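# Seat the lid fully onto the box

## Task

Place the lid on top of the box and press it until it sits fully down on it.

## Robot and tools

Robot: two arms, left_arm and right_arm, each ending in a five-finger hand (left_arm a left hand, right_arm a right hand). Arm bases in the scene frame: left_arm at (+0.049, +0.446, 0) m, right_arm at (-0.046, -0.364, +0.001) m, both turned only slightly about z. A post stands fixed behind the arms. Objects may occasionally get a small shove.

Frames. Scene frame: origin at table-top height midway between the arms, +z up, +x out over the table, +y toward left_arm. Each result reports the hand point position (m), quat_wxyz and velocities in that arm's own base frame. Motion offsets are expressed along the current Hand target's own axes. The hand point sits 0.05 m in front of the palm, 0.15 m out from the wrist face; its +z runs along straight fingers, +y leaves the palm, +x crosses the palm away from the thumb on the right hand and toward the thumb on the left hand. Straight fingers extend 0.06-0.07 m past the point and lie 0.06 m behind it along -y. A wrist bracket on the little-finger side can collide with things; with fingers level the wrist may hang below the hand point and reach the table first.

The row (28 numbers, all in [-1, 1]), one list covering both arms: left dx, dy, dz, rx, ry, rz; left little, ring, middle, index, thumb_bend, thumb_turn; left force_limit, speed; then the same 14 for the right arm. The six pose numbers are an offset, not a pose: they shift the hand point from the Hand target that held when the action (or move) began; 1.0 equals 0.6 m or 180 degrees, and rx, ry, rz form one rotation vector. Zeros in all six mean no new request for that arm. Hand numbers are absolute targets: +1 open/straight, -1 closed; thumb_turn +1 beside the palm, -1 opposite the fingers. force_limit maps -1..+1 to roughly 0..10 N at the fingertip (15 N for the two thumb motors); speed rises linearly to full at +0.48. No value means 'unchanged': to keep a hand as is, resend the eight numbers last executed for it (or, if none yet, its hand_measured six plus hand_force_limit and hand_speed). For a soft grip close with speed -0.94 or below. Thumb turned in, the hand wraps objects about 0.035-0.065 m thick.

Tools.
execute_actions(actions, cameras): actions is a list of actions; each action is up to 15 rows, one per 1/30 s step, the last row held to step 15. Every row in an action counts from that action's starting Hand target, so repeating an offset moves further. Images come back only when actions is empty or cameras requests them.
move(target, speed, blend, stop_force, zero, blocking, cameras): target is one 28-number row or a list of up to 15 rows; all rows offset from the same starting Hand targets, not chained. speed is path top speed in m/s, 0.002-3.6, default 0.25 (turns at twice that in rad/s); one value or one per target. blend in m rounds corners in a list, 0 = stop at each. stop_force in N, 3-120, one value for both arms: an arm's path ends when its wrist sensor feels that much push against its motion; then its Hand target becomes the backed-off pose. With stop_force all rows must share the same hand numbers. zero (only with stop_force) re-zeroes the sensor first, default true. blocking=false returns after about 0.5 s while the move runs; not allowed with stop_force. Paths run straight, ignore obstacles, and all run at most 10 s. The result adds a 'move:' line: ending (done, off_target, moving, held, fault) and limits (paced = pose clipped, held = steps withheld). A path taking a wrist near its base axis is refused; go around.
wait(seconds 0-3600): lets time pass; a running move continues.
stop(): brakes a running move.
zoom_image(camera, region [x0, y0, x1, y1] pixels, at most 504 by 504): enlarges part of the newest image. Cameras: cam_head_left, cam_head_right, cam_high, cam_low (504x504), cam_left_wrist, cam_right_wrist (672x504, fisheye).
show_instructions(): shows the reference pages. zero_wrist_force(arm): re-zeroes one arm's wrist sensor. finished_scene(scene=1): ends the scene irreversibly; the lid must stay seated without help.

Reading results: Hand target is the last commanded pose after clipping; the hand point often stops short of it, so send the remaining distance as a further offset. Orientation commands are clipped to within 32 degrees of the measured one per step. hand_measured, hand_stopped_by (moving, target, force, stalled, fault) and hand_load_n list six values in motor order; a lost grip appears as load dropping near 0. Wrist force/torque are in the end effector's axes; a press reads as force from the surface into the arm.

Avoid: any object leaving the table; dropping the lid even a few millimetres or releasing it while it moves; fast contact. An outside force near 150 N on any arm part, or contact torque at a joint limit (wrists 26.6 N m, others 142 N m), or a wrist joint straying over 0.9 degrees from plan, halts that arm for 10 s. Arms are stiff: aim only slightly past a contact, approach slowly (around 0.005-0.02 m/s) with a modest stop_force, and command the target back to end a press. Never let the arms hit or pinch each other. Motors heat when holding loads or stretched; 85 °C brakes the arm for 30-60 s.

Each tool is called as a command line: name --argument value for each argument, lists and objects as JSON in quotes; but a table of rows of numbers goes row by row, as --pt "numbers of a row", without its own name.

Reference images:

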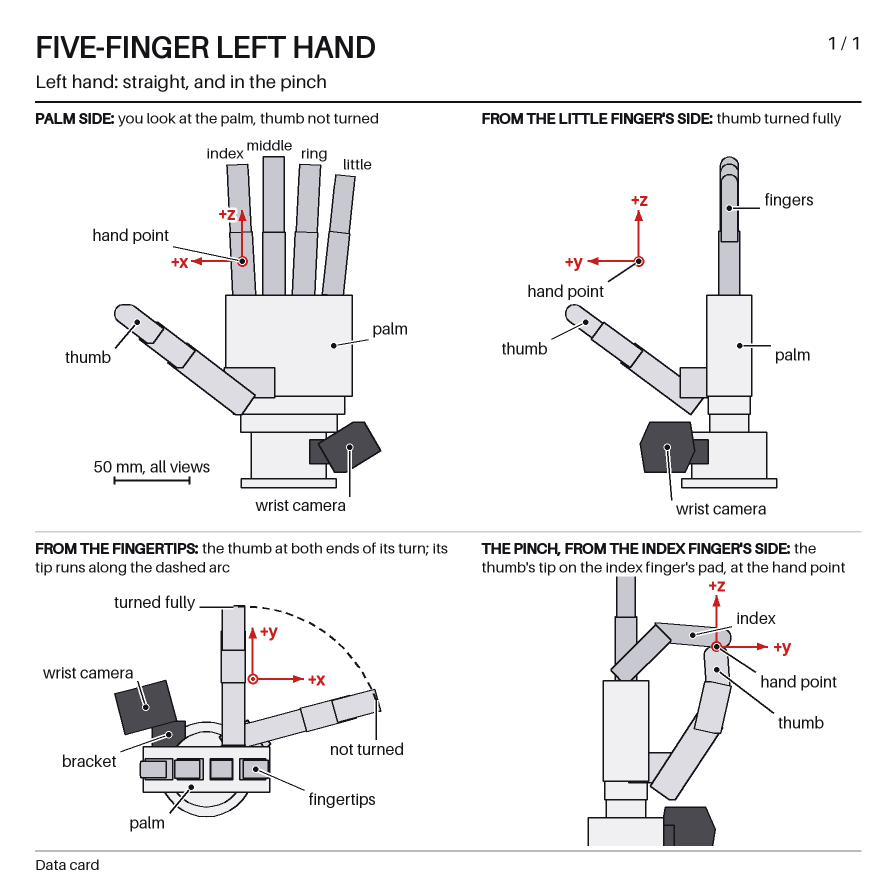

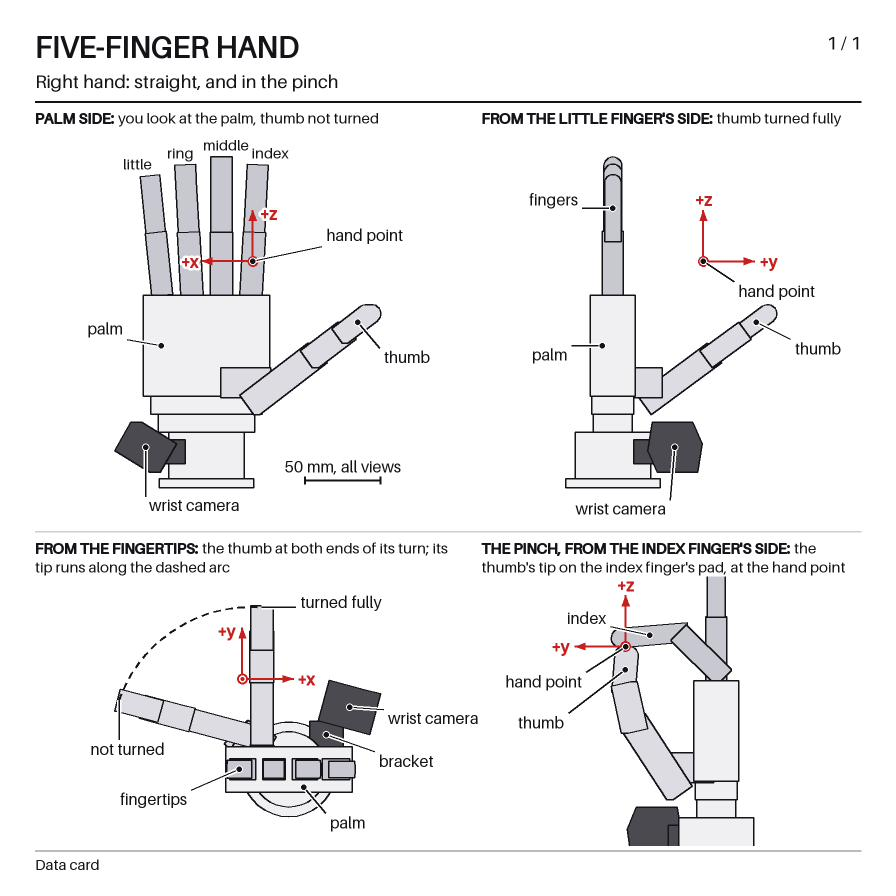

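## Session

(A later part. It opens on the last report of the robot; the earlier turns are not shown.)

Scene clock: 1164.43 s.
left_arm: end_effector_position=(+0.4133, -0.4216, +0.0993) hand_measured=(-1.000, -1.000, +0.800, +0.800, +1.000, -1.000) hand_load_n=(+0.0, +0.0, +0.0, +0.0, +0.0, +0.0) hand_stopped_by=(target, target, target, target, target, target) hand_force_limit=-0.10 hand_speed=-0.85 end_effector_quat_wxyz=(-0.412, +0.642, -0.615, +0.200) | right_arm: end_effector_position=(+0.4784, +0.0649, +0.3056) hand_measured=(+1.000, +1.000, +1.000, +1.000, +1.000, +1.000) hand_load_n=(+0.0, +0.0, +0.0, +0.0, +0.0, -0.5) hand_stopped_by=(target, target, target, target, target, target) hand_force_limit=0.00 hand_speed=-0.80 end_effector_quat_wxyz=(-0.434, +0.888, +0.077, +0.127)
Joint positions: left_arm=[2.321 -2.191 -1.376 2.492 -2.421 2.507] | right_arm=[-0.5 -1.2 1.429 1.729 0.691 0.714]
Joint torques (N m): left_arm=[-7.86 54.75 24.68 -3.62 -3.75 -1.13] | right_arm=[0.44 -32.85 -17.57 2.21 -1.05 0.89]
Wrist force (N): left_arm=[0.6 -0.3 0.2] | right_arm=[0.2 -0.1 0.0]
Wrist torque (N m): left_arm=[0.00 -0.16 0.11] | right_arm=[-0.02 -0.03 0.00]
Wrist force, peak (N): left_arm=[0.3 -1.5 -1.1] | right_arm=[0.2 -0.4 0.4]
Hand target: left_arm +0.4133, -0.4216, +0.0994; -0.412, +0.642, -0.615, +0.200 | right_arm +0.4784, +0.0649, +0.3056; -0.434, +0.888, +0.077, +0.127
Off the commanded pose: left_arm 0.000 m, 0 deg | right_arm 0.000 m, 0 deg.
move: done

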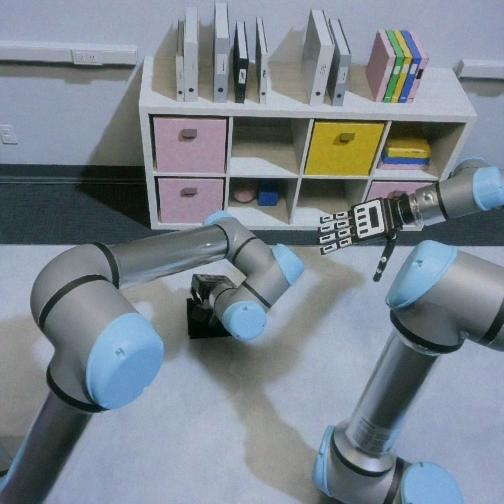

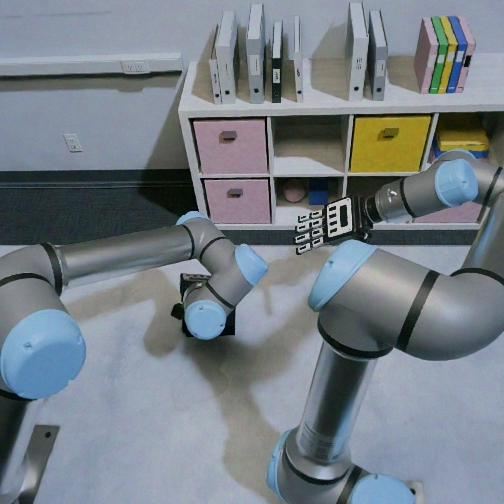

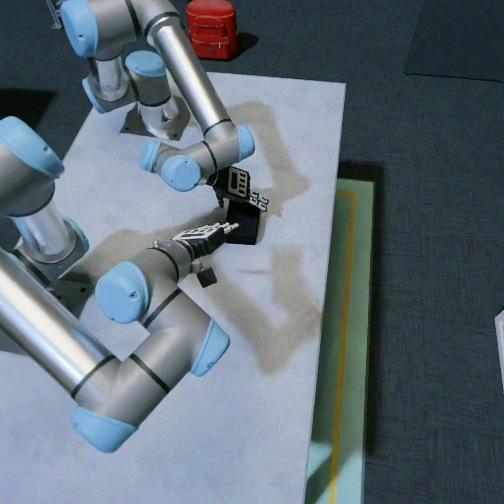

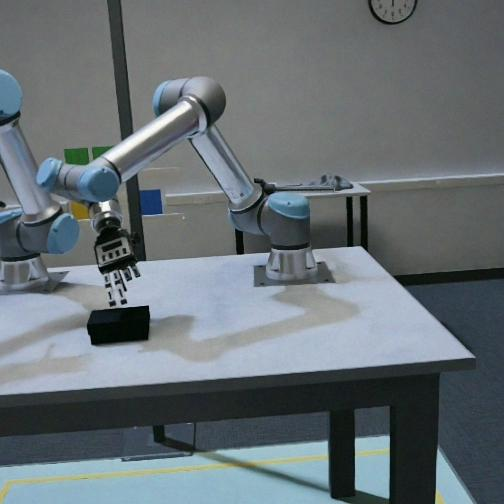

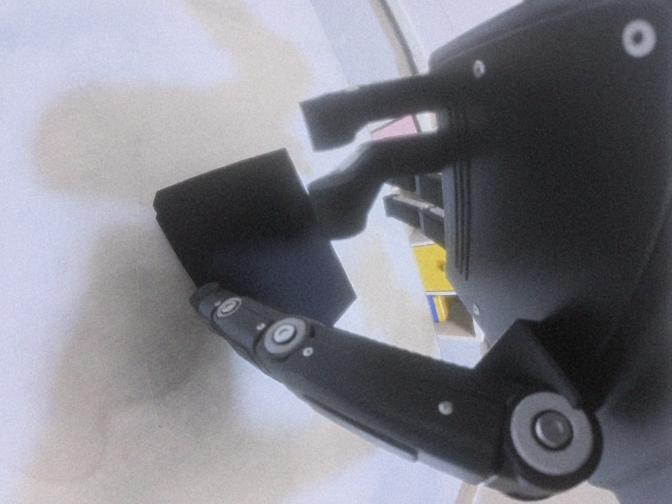

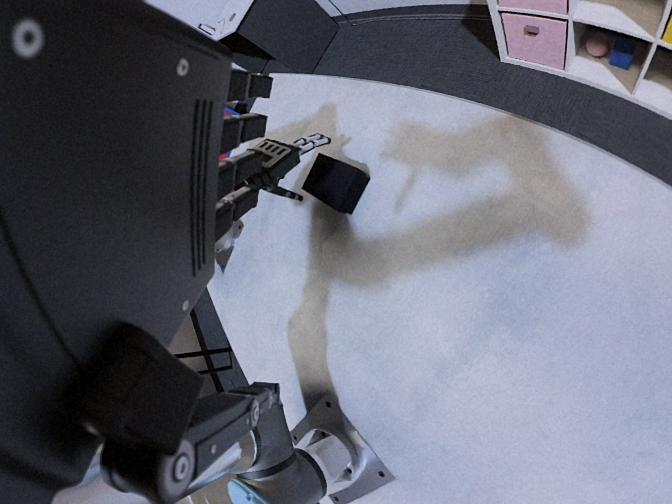

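move --pt "0 0 0 0 0 0 -1 -1 -1 -1 1 1 -0.1 -0.3 0 0 0 0 0 0 1 1 1 1 1 1 0.0 -0.8" --pt "0.04745 0.0157 0.02867 0 0.04827 -0.06436 -1 -1 -1 -1 1 1 -0.1 -0.3 0 0 0 0 0 0 1 1 1 1 1 1 0.0 -0.8" --speed '[0.05,0.06]' --cameras '["cam_low","cam_high","cam_left_wrist","cam_right_wrist"]'

zoom_image --camera "cam_low" --region '[70, 265, 170, 350]'

zoom_image --camera "cam_right_wrist" --region '[270, 120, 390, 220]'

Scene clock: 1208.83 s.
left_arm: end_effector_position=(+0.4252, -0.4429, +0.0751) hand_measured=(-1.000, -1.000, -1.000, -1.000, +1.000, +1.000) hand_load_n=(+0.0, +0.5, +0.0, +0.0, +0.0, +0.0) hand_stopped_by=(target, target, target, target, target, target) hand_force_limit=-0.10 hand_speed=-0.30 end_effector_quat_wxyz=(-0.342, +0.683, -0.577, +0.288) | right_arm: end_effector_position=(+0.4784, +0.0649, +0.3056) hand_measured=(+1.000, +1.000, +1.000, +1.000, +1.000, +1.000) hand_load_n=(+0.0, +0.0, +0.0, +0.0, +0.0, +0.0) hand_stopped_by=(target, target, target, target, target, target) hand_force_limit=0.00 hand_speed=-0.80 end_effector_quat_wxyz=(-0.434, +0.888, +0.077, +0.127)
Joint positions: left_arm=[2.365 -2.134 -1.506 2.731 -2.277 2.449] | right_arm=[-0.5 -1.2 1.429 1.729 0.691 0.714]
Joint torques (N m): left_arm=[6.22 52.29 9.73 0.83 1.62 -1.43] | right_arm=[0.44 -33.01 -17.54 1.96 -1.27 0.89]
Wrist force (N): left_arm=[0.3 0.0 0.1] | right_arm=[0.2 0.1 0.3]
Wrist torque (N m): left_arm=[0.02 -0.11 0.10] | right_arm=[-0.02 -0.03 0.02]
Wrist force, peak (N): left_arm=[1.2 0.1 0.2] | right_arm=[0.3 -0.3 0.4]
Hand target: left_arm +0.4252, -0.4429, +0.0750; -0.342, +0.684, -0.577, +0.288 | right_arm +0.4784, +0.0649, +0.3056; -0.434, +0.888, +0.077, +0.127
Off the commanded pose: left_arm 0.000 m, 0 deg | right_arm 0.000 m, 0 deg.
move: done
Images, in order (width x height): cam_high 504x504, cam_low 504x504, cam_left_wrist 672x504, cam_right_wrist 672x504.

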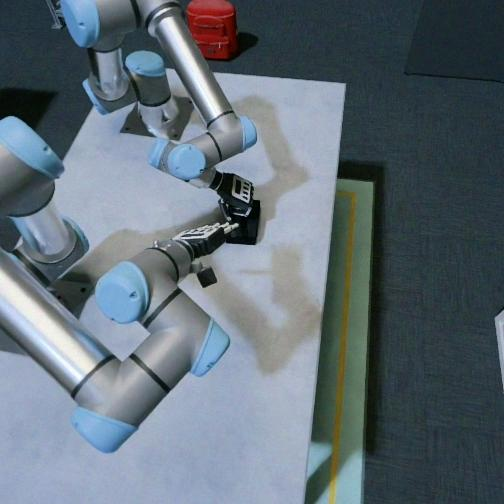

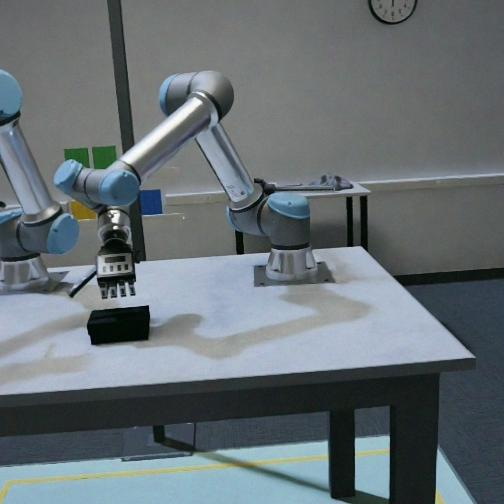

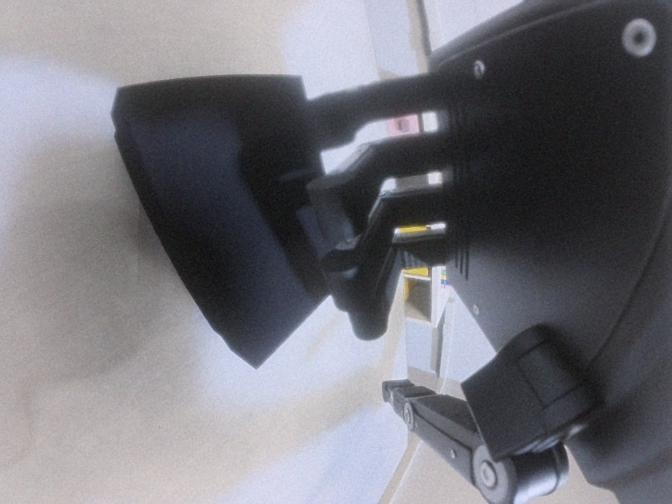

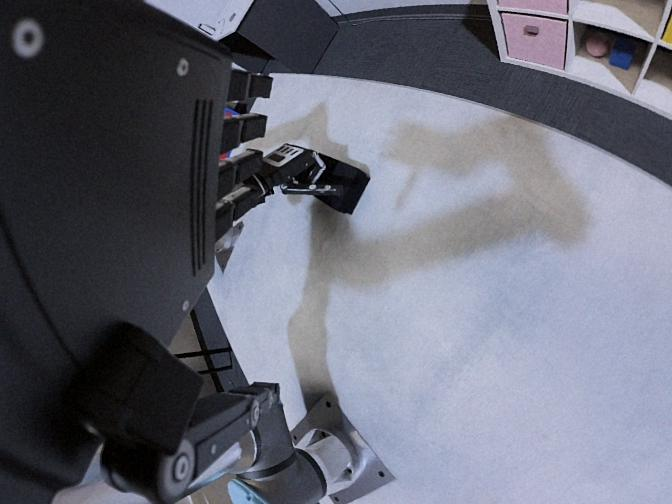

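Scaled by 5.040 from the camera's image (finer frame: 720x720).

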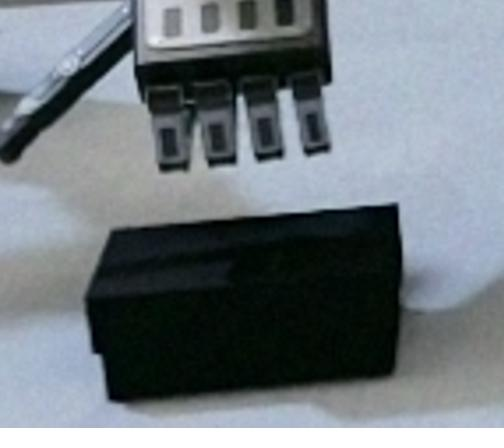

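Scaled by 4.200 from the camera's image (finer frame: 960x720).

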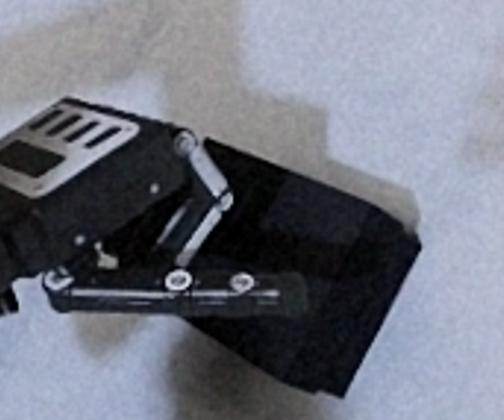

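move --pt "0 0.01 0.0075 0 0 0 -1 -1 -1 -1 1 1 -0.1 -0.3 0 0 0 0 0 0 1 1 1 1 1 1 0.0 -0.8" --pt "0 0.0373 0.028 0 0 0 -1 -1 -1 -1 1 1 -0.1 -0.3 0 0 0 0 0 0 1 1 1 1 1 1 0.0 -0.8" --speed '[0.02,0.003]' --stop_force 8

Scene clock: 1224.03 s.
left_arm: end_effector_position=(+0.4252, -0.4429, +0.0470) hand_measured=(-1.000, -1.000, -1.000, -1.000, +1.000, +1.000) hand_load_n=(+0.0, +0.0, +0.0, +0.0, +0.0, -0.5) hand_stopped_by=(target, target, target, target, target, target) hand_force_limit=-0.10 hand_speed=-0.30 end_effector_quat_wxyz=(-0.342, +0.684, -0.577, +0.288) | right_arm: end_effector_position=(+0.4784, +0.0649, +0.3056) hand_measured=(+1.000, +1.000, +1.000, +1.000, +1.000, +1.000) hand_load_n=(+0.0, +0.0, +0.0, +0.0, +0.0, +0.0) hand_stopped_by=(target, target, target, target, target, target) hand_force_limit=0.00 hand_speed=-0.80 end_effector_quat_wxyz=(-0.434, +0.888, +0.077, +0.127)
Joint positions: left_arm=[2.366 -2.167 -1.533 2.791 -2.277 2.449] | right_arm=[-0.5 -1.2 1.429 1.729 0.691 0.714]
Joint torques (N m): left_arm=[8.35 36.05 6.8 0.91 1.6 0.99] | right_arm=[0.45 -32.56 -17.3 2.03 -1.15 0.91]
Wrist force (N): left_arm=[0.4 -0.2 0.1] | right_arm=[0.1 -0.1 0.3]
Wrist torque (N m): left_arm=[0.00 -0.12 0.12] | right_arm=[-0.03 -0.03 0.01]
Wrist force, peak (N): left_arm=[1.0 -0.1 0.2] | right_arm=[0.5 -0.4 0.3]
Hand target: left_arm +0.4252, -0.4429, +0.0470; -0.342, +0.684, -0.577, +0.288 | right_arm +0.4784, +0.0649, +0.3056; -0.434, +0.888, +0.077, +0.127
Off the commanded pose: left_arm 0.000 m, 0 deg | right_arm 0.000 m, 0 deg.
move: done

move --target '[0,0.02133,0.016,0,0,0,-1,-1,-1,-1,1,1,-0.1,-0.3,0,0,0,0,0,0,1,1,1,1,1,1,0.0,-0.8]' --speed 0.003 --stop_force 8 --cameras '["cam_low","cam_left_wrist","cam_right_wrist"]'

zoom_image --camera "cam_low" --region '[80, 285, 160, 350]'

Scene clock: 1234.73 s.
left_arm: end_effector_position=(+0.4253, -0.4429, +0.0311) hand_measured=(-1.000, -1.000, -1.000, -1.000, +1.000, +1.000) hand_load_n=(+0.0, +0.0, +0.0, +0.0, +0.0, -0.5) hand_stopped_by=(target, target, target, target, target, target) hand_force_limit=-0.10 hand_speed=-0.30 end_effector_quat_wxyz=(-0.342, +0.684, -0.577, +0.288) | right_arm: end_effector_position=(+0.4784, +0.0649, +0.3056) hand_measured=(+1.000, +1.000, +1.000, +1.000, +1.000, +1.000) hand_load_n=(+0.0, +0.0, +0.0, +0.0, +0.0, +0.0) hand_stopped_by=(target, target, target, target, target, target) hand_force_limit=0.00 hand_speed=-0.80 end_effector_quat_wxyz=(-0.434, +0.888, +0.077, +0.127)
Joint positions: left_arm=[2.366 -2.187 -1.546 2.825 -2.277 2.449] | right_arm=[-0.5 -1.2 1.429 1.729 0.691 0.714]
Joint torques (N m): left_arm=[7.66 32.57 6.99 0.4 1.44 0.95] | right_arm=[1.67 -32.98 -18.02 1.87 -1.24 1.04]
Wrist force (N): left_arm=[0.1 -7.9 -3.6] | right_arm=[0.3 -0.2 0.3]
Wrist torque (N m): left_arm=[-0.29 -0.19 0.26] | right_arm=[-0.04 -0.05 0.01]
Wrist force, peak (N): left_arm=[-0.1 -8.2 -3.3] | right_arm=[0.4 -0.5 0.2]
Hand target: left_arm +0.4253, -0.4429, +0.0311; -0.342, +0.684, -0.577, +0.288 | right_arm +0.4784, +0.0649, +0.3056; -0.434, +0.888, +0.077, +0.127
Off the commanded pose: left_arm 0.000 m, 0 deg | right_arm 0.000 m, 0 deg.
move: contact (left_arm)

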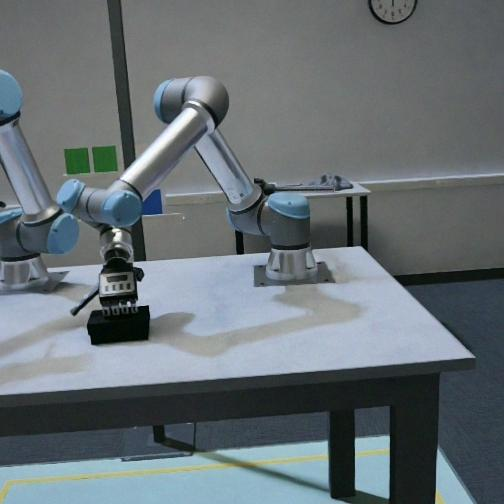

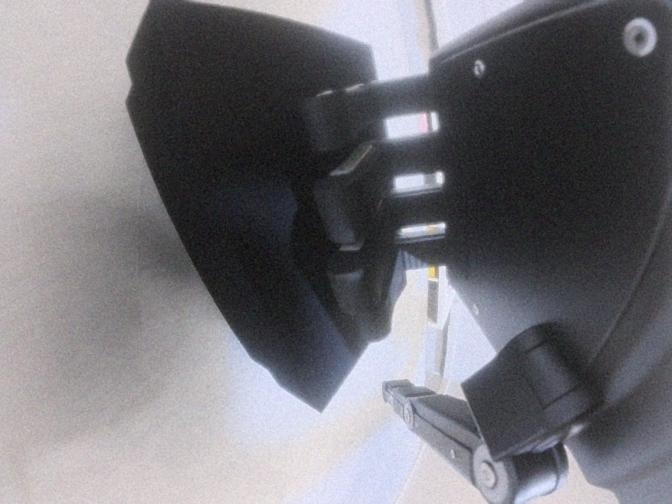

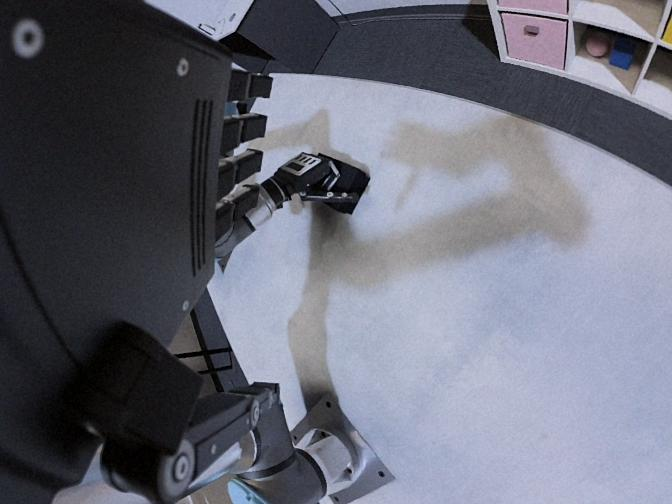

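Scaled by 6.300 from the camera's image (finer frame: 720x720).

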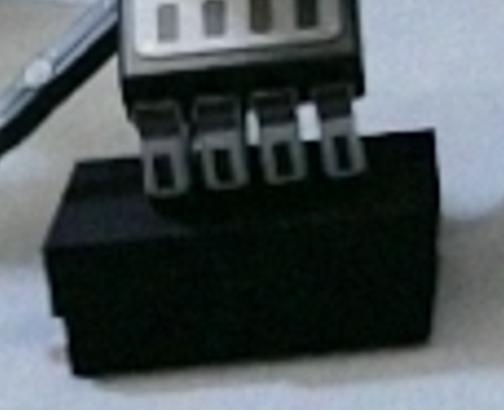

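move --target '[0,0.008,0.006,0,0,0,-1,-1,-1,-1,1,1,-0.1,-0.3,0,0,0,0,0,0,1,1,1,1,1,1,0.0,-0.8]' --speed 0.004 --stop_force 8 --cameras '["cam_low", "cam_high"]'

Scene clock: 1247.83 s.
left_arm: end_effector_position=(+0.4253, -0.4430, +0.0309) hand_measured=(-1.000, -1.000, -1.000, -1.000, +1.000, +1.000) hand_load_n=(+0.0, +0.0, -1.0, -1.0, +0.0, +0.0) hand_stopped_by=(target, target, target, target, target, target) hand_force_limit=-0.10 hand_speed=-0.30 end_effector_quat_wxyz=(-0.342, +0.684, -0.577, +0.288) | right_arm: end_effector_position=(+0.4784, +0.0649, +0.3056) hand_measured=(+1.000, +1.000, +1.000, +1.000, +1.000, +1.000) hand_load_n=(+0.0, +0.0, +0.0, +0.0, +0.0, +0.0) hand_stopped_by=(target, target, target, target, target, target) hand_force_limit=0.00 hand_speed=-0.80 end_effector_quat_wxyz=(-0.434, +0.888, +0.077, +0.127)
Joint positions: left_arm=[2.366 -2.187 -1.546 2.826 -2.277 2.449] | right_arm=[-0.5 -1.2 1.429 1.729 0.691 0.714]
Joint torques (N m): left_arm=[7.02 42.41 18.45 -3.34 1.61 0.86] | right_arm=[1.45 -32.8 -16.98 1.92 -1.21 1.01]
Wrist force (N): left_arm=[0.4 -15.3 -10.3] | right_arm=[0.2 -0.1 0.1]
Wrist torque (N m): left_arm=[-0.25 -0.38 0.45] | right_arm=[-0.02 -0.03 0.01]
Wrist force, peak (N): left_arm=[0.4 -19.0 -12.1] | right_arm=[0.4 -0.5 0.3]
Hand target: left_arm +0.4253, -0.4430, +0.0309; -0.342, +0.684, -0.577, +0.288 (not the last commanded pose) | right_arm +0.4784, +0.0649, +0.3056; -0.434, +0.888, +0.077, +0.127
Off the commanded pose: left_arm 0.006 m, 0 deg | right_arm 0.000 m, 0 deg.
move: contact (left_arm)
Images, in order (width x height): cam_high 504x504, cam_low 504x504.

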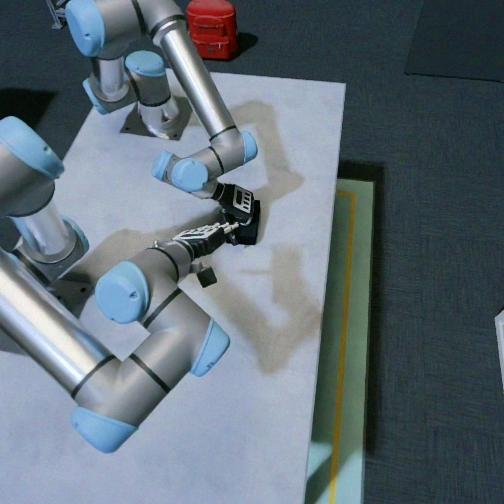

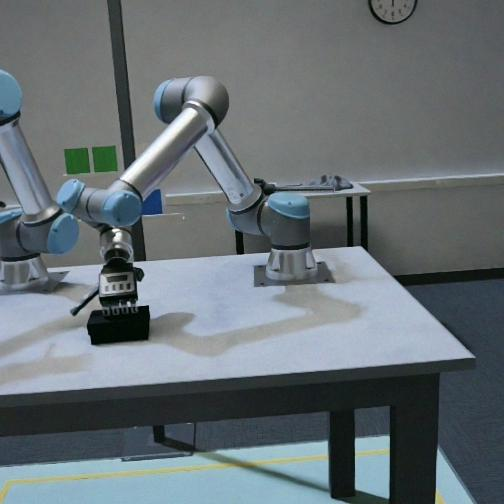

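zoom_image --camera "cam_low" --region '[78, 296, 162, 352]'

Scaled by 6.000 from the camera's image (finer frame: 720x720).

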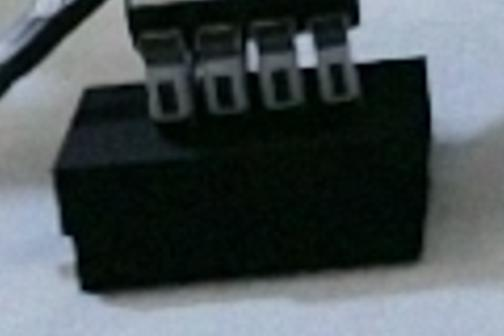

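move --target '[0,0.008,0.006,0,0,0,-1,-1,-1,-1,1,1,-0.1,-0.3,0,0,0,0,0,0,1,1,1,1,1,1,0.0,-0.8]' --speed 0.003 --stop_force 10 --cameras '["cam_low"]'

zoom_image --camera "cam_low" --region '[78, 296, 162, 352]'

Scene clock: 1269.57 s.
left_arm: end_effector_position=(+0.4253, -0.4430, +0.0306) hand_measured=(-1.000, -1.000, -1.000, -1.000, +1.000, +1.000) hand_load_n=(+0.0, +0.0, -1.5, -2.0, +0.0, -0.5) hand_stopped_by=(target, target, target, target, target, target) hand_force_limit=-0.10 hand_speed=-0.30 end_effector_quat_wxyz=(-0.342, +0.684, -0.577, +0.288) | right_arm: end_effector_position=(+0.4784, +0.0649, +0.3056) hand_measured=(+1.000, +1.000, +1.000, +1.000, +1.000, +1.000) hand_load_n=(+0.0, +0.0, +0.0, -0.5, +0.0, +0.0) hand_stopped_by=(target, target, target, target, target, target) hand_force_limit=0.00 hand_speed=-0.80 end_effector_quat_wxyz=(-0.434, +0.888, +0.077, +0.127)
Joint positions: left_arm=[2.366 -2.188 -1.546 2.826 -2.277 2.449] | right_arm=[-0.5 -1.2 1.429 1.729 0.691 0.714]
Joint torques (N m): left_arm=[5.98 31.73 13.76 -3.45 1.44 0.95] | right_arm=[1.19 -33.42 -17.43 1.94 -1.25 0.94]
Wrist force (N): left_arm=[0.4 -28.2 -19.5] | right_arm=[0.1 -0.1 0.2]
Wrist torque (N m): left_arm=[-0.56 -0.63 0.77] | right_arm=[-0.03 -0.03 0.01]
Wrist force, peak (N): left_arm=[-0.7 -27.9 -20.1] | right_arm=[0.4 -0.4 0.2]
Hand target: left_arm +0.4254, -0.4431, +0.0307; -0.342, +0.684, -0.577, +0.289 (not the last commanded pose) | right_arm +0.4784, +0.0649, +0.3056; -0.434, +0.888, +0.077, +0.127
Off the commanded pose: left_arm 0.006 m, 0 deg | right_arm 0.000 m, 0 deg.
move: contact (left_arm)

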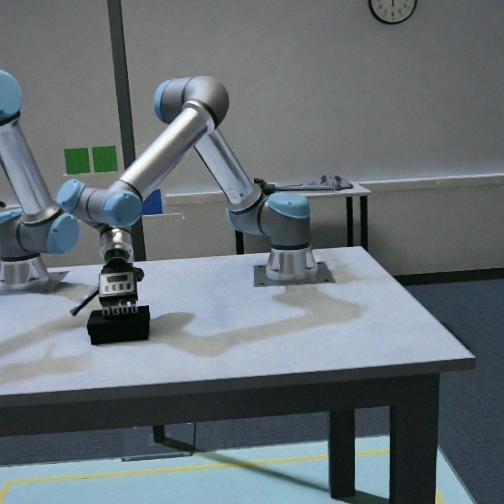

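Scaled by 6.000 from the camera's image (finer frame: 720x720).

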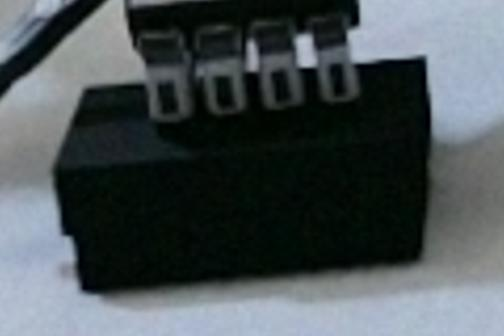

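move --pt "0 -0.00667 -0.005 0 0 0 -1 -1 -1 -1 1 1 -0.1 -0.3 0 0 0 0 0 0 1 1 1 1 1 1 0.0 -0.8" --pt "0 -0.16 -0.12 0 0 0 -1 -1 -1 -1 1 1 -0.1 -0.3 0 0 0 0 0 0 1 1 1 1 1 1 0.0 -0.8" --speed '[0.01, 0.15]' --blend '[0.002, 0]' --cameras '["cam_low", "cam_high", "cam_head_left", "cam_head_right"]'

zoom_image --camera "cam_low" --region '[78, 296, 162, 352]'

zoom_image --camera "cam_high" --region '[200, 180, 290, 260]'

Scene clock: 1277.20 s.
left_arm: end_effector_position=(+0.4253, -0.4431, +0.1505) hand_measured=(-1.000, -1.000, -1.000, -1.000, +1.000, +1.000) hand_load_n=(+0.0, +0.0, +0.0, +0.0, +0.0, +0.0) hand_stopped_by=(target, target, target, target, target, target) hand_force_limit=-0.10 hand_speed=-0.30 end_effector_quat_wxyz=(-0.342, +0.684, -0.577, +0.289) | right_arm: end_effector_position=(+0.4784, +0.0649, +0.3056) hand_measured=(+1.000, +1.000, +1.000, +1.000, +1.000, +1.000) hand_load_n=(+0.0, +0.0, -0.5, +0.0, +0.0, +0.0) hand_stopped_by=(target, target, target, target, target, target) hand_force_limit=0.00 hand_speed=-0.80 end_effector_quat_wxyz=(-0.434, +0.888, +0.077, +0.127)
Joint positions: left_arm=[2.365 -2.062 -1.41 2.565 -2.277 2.449] | right_arm=[-0.5 -1.2 1.429 1.729 0.691 0.714]
Joint torques (N m): left_arm=[-6.63 51.34 26.18 -2.74 -3.45 -1.51] | right_arm=[0.94 -33.25 -17.25 2.11 -1.21 0.89]
Wrist force (N): left_arm=[0.3 0.3 0.3] | right_arm=[0.3 -0.2 0.2]
Wrist torque (N m): left_arm=[0.10 -0.09 0.09] | right_arm=[-0.04 -0.05 0.01]
Wrist force, peak (N): left_arm=[0.4 -28.3 -19.5] | right_arm=[0.3 -0.4 0.3]
Hand target: left_arm +0.4253, -0.4431, +0.1507; -0.342, +0.684, -0.577, +0.289 | right_arm +0.4784, +0.0649, +0.3056; -0.434, +0.888, +0.077, +0.127
Off the commanded pose: left_arm 0.000 m, 0 deg | right_arm 0.000 m, 0 deg.
move: done
Images, in order (width x height): cam_head_left 504x504, cam_head_right 504x504, cam_high 504x504, cam_low 504x504.

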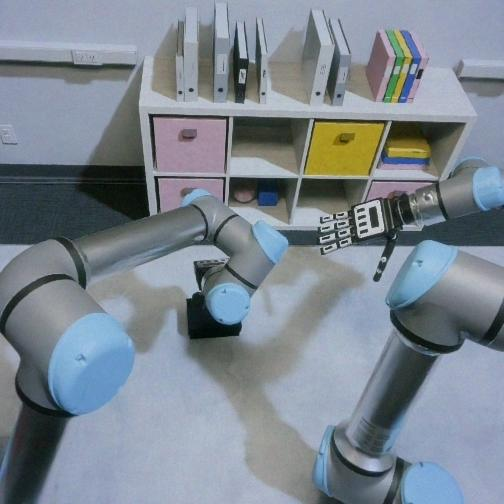

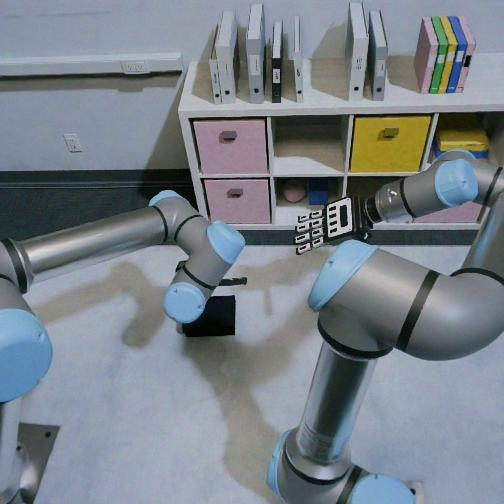

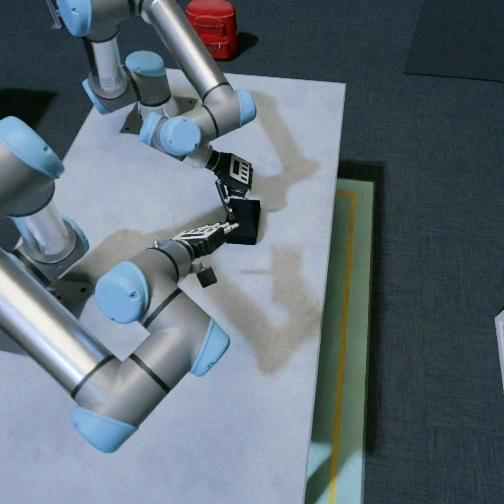

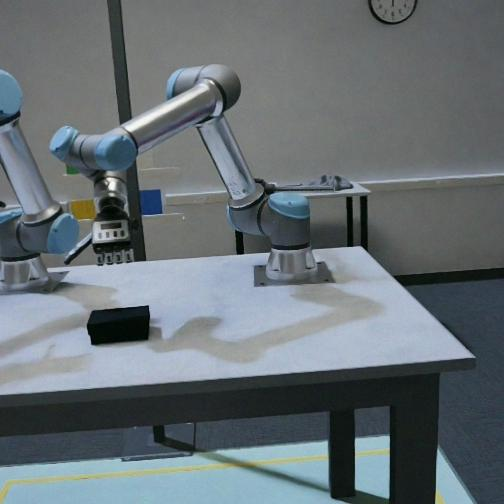

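Scaled by 6.000 from the camera's image (finer frame: 720x720).

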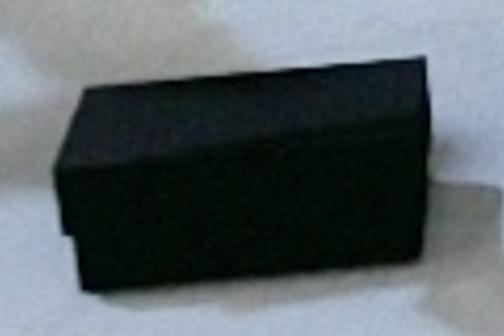

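Scaled by 5.600 from the camera's image (finer frame: 720x720).

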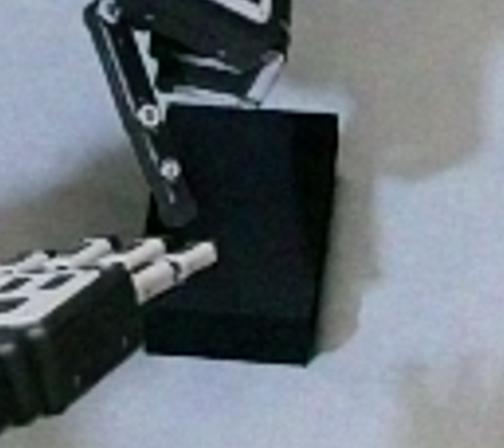

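zoom_image --camera "cam_low" --region '[130, 300, 160, 345]'

zoom_image --camera "cam_head_right" --region '[170, 280, 250, 350]'

Scaled by 11.200 from the camera's image (finer frame: 720x720).

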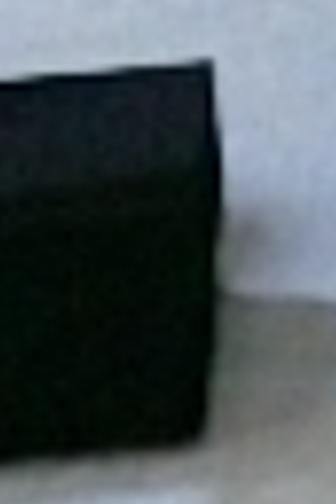

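Scaled by 6.300 from the camera's image (finer frame: 720x720).

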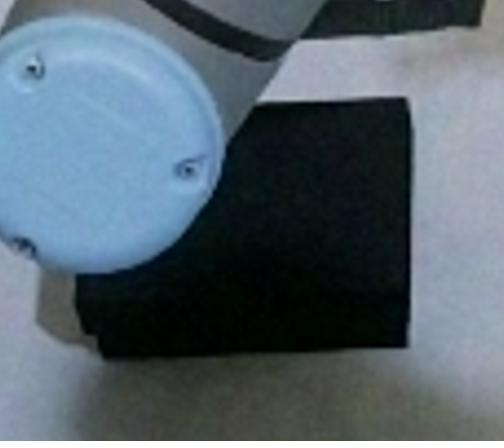

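finished_scene --scene 1

The scene is finished: the task was done.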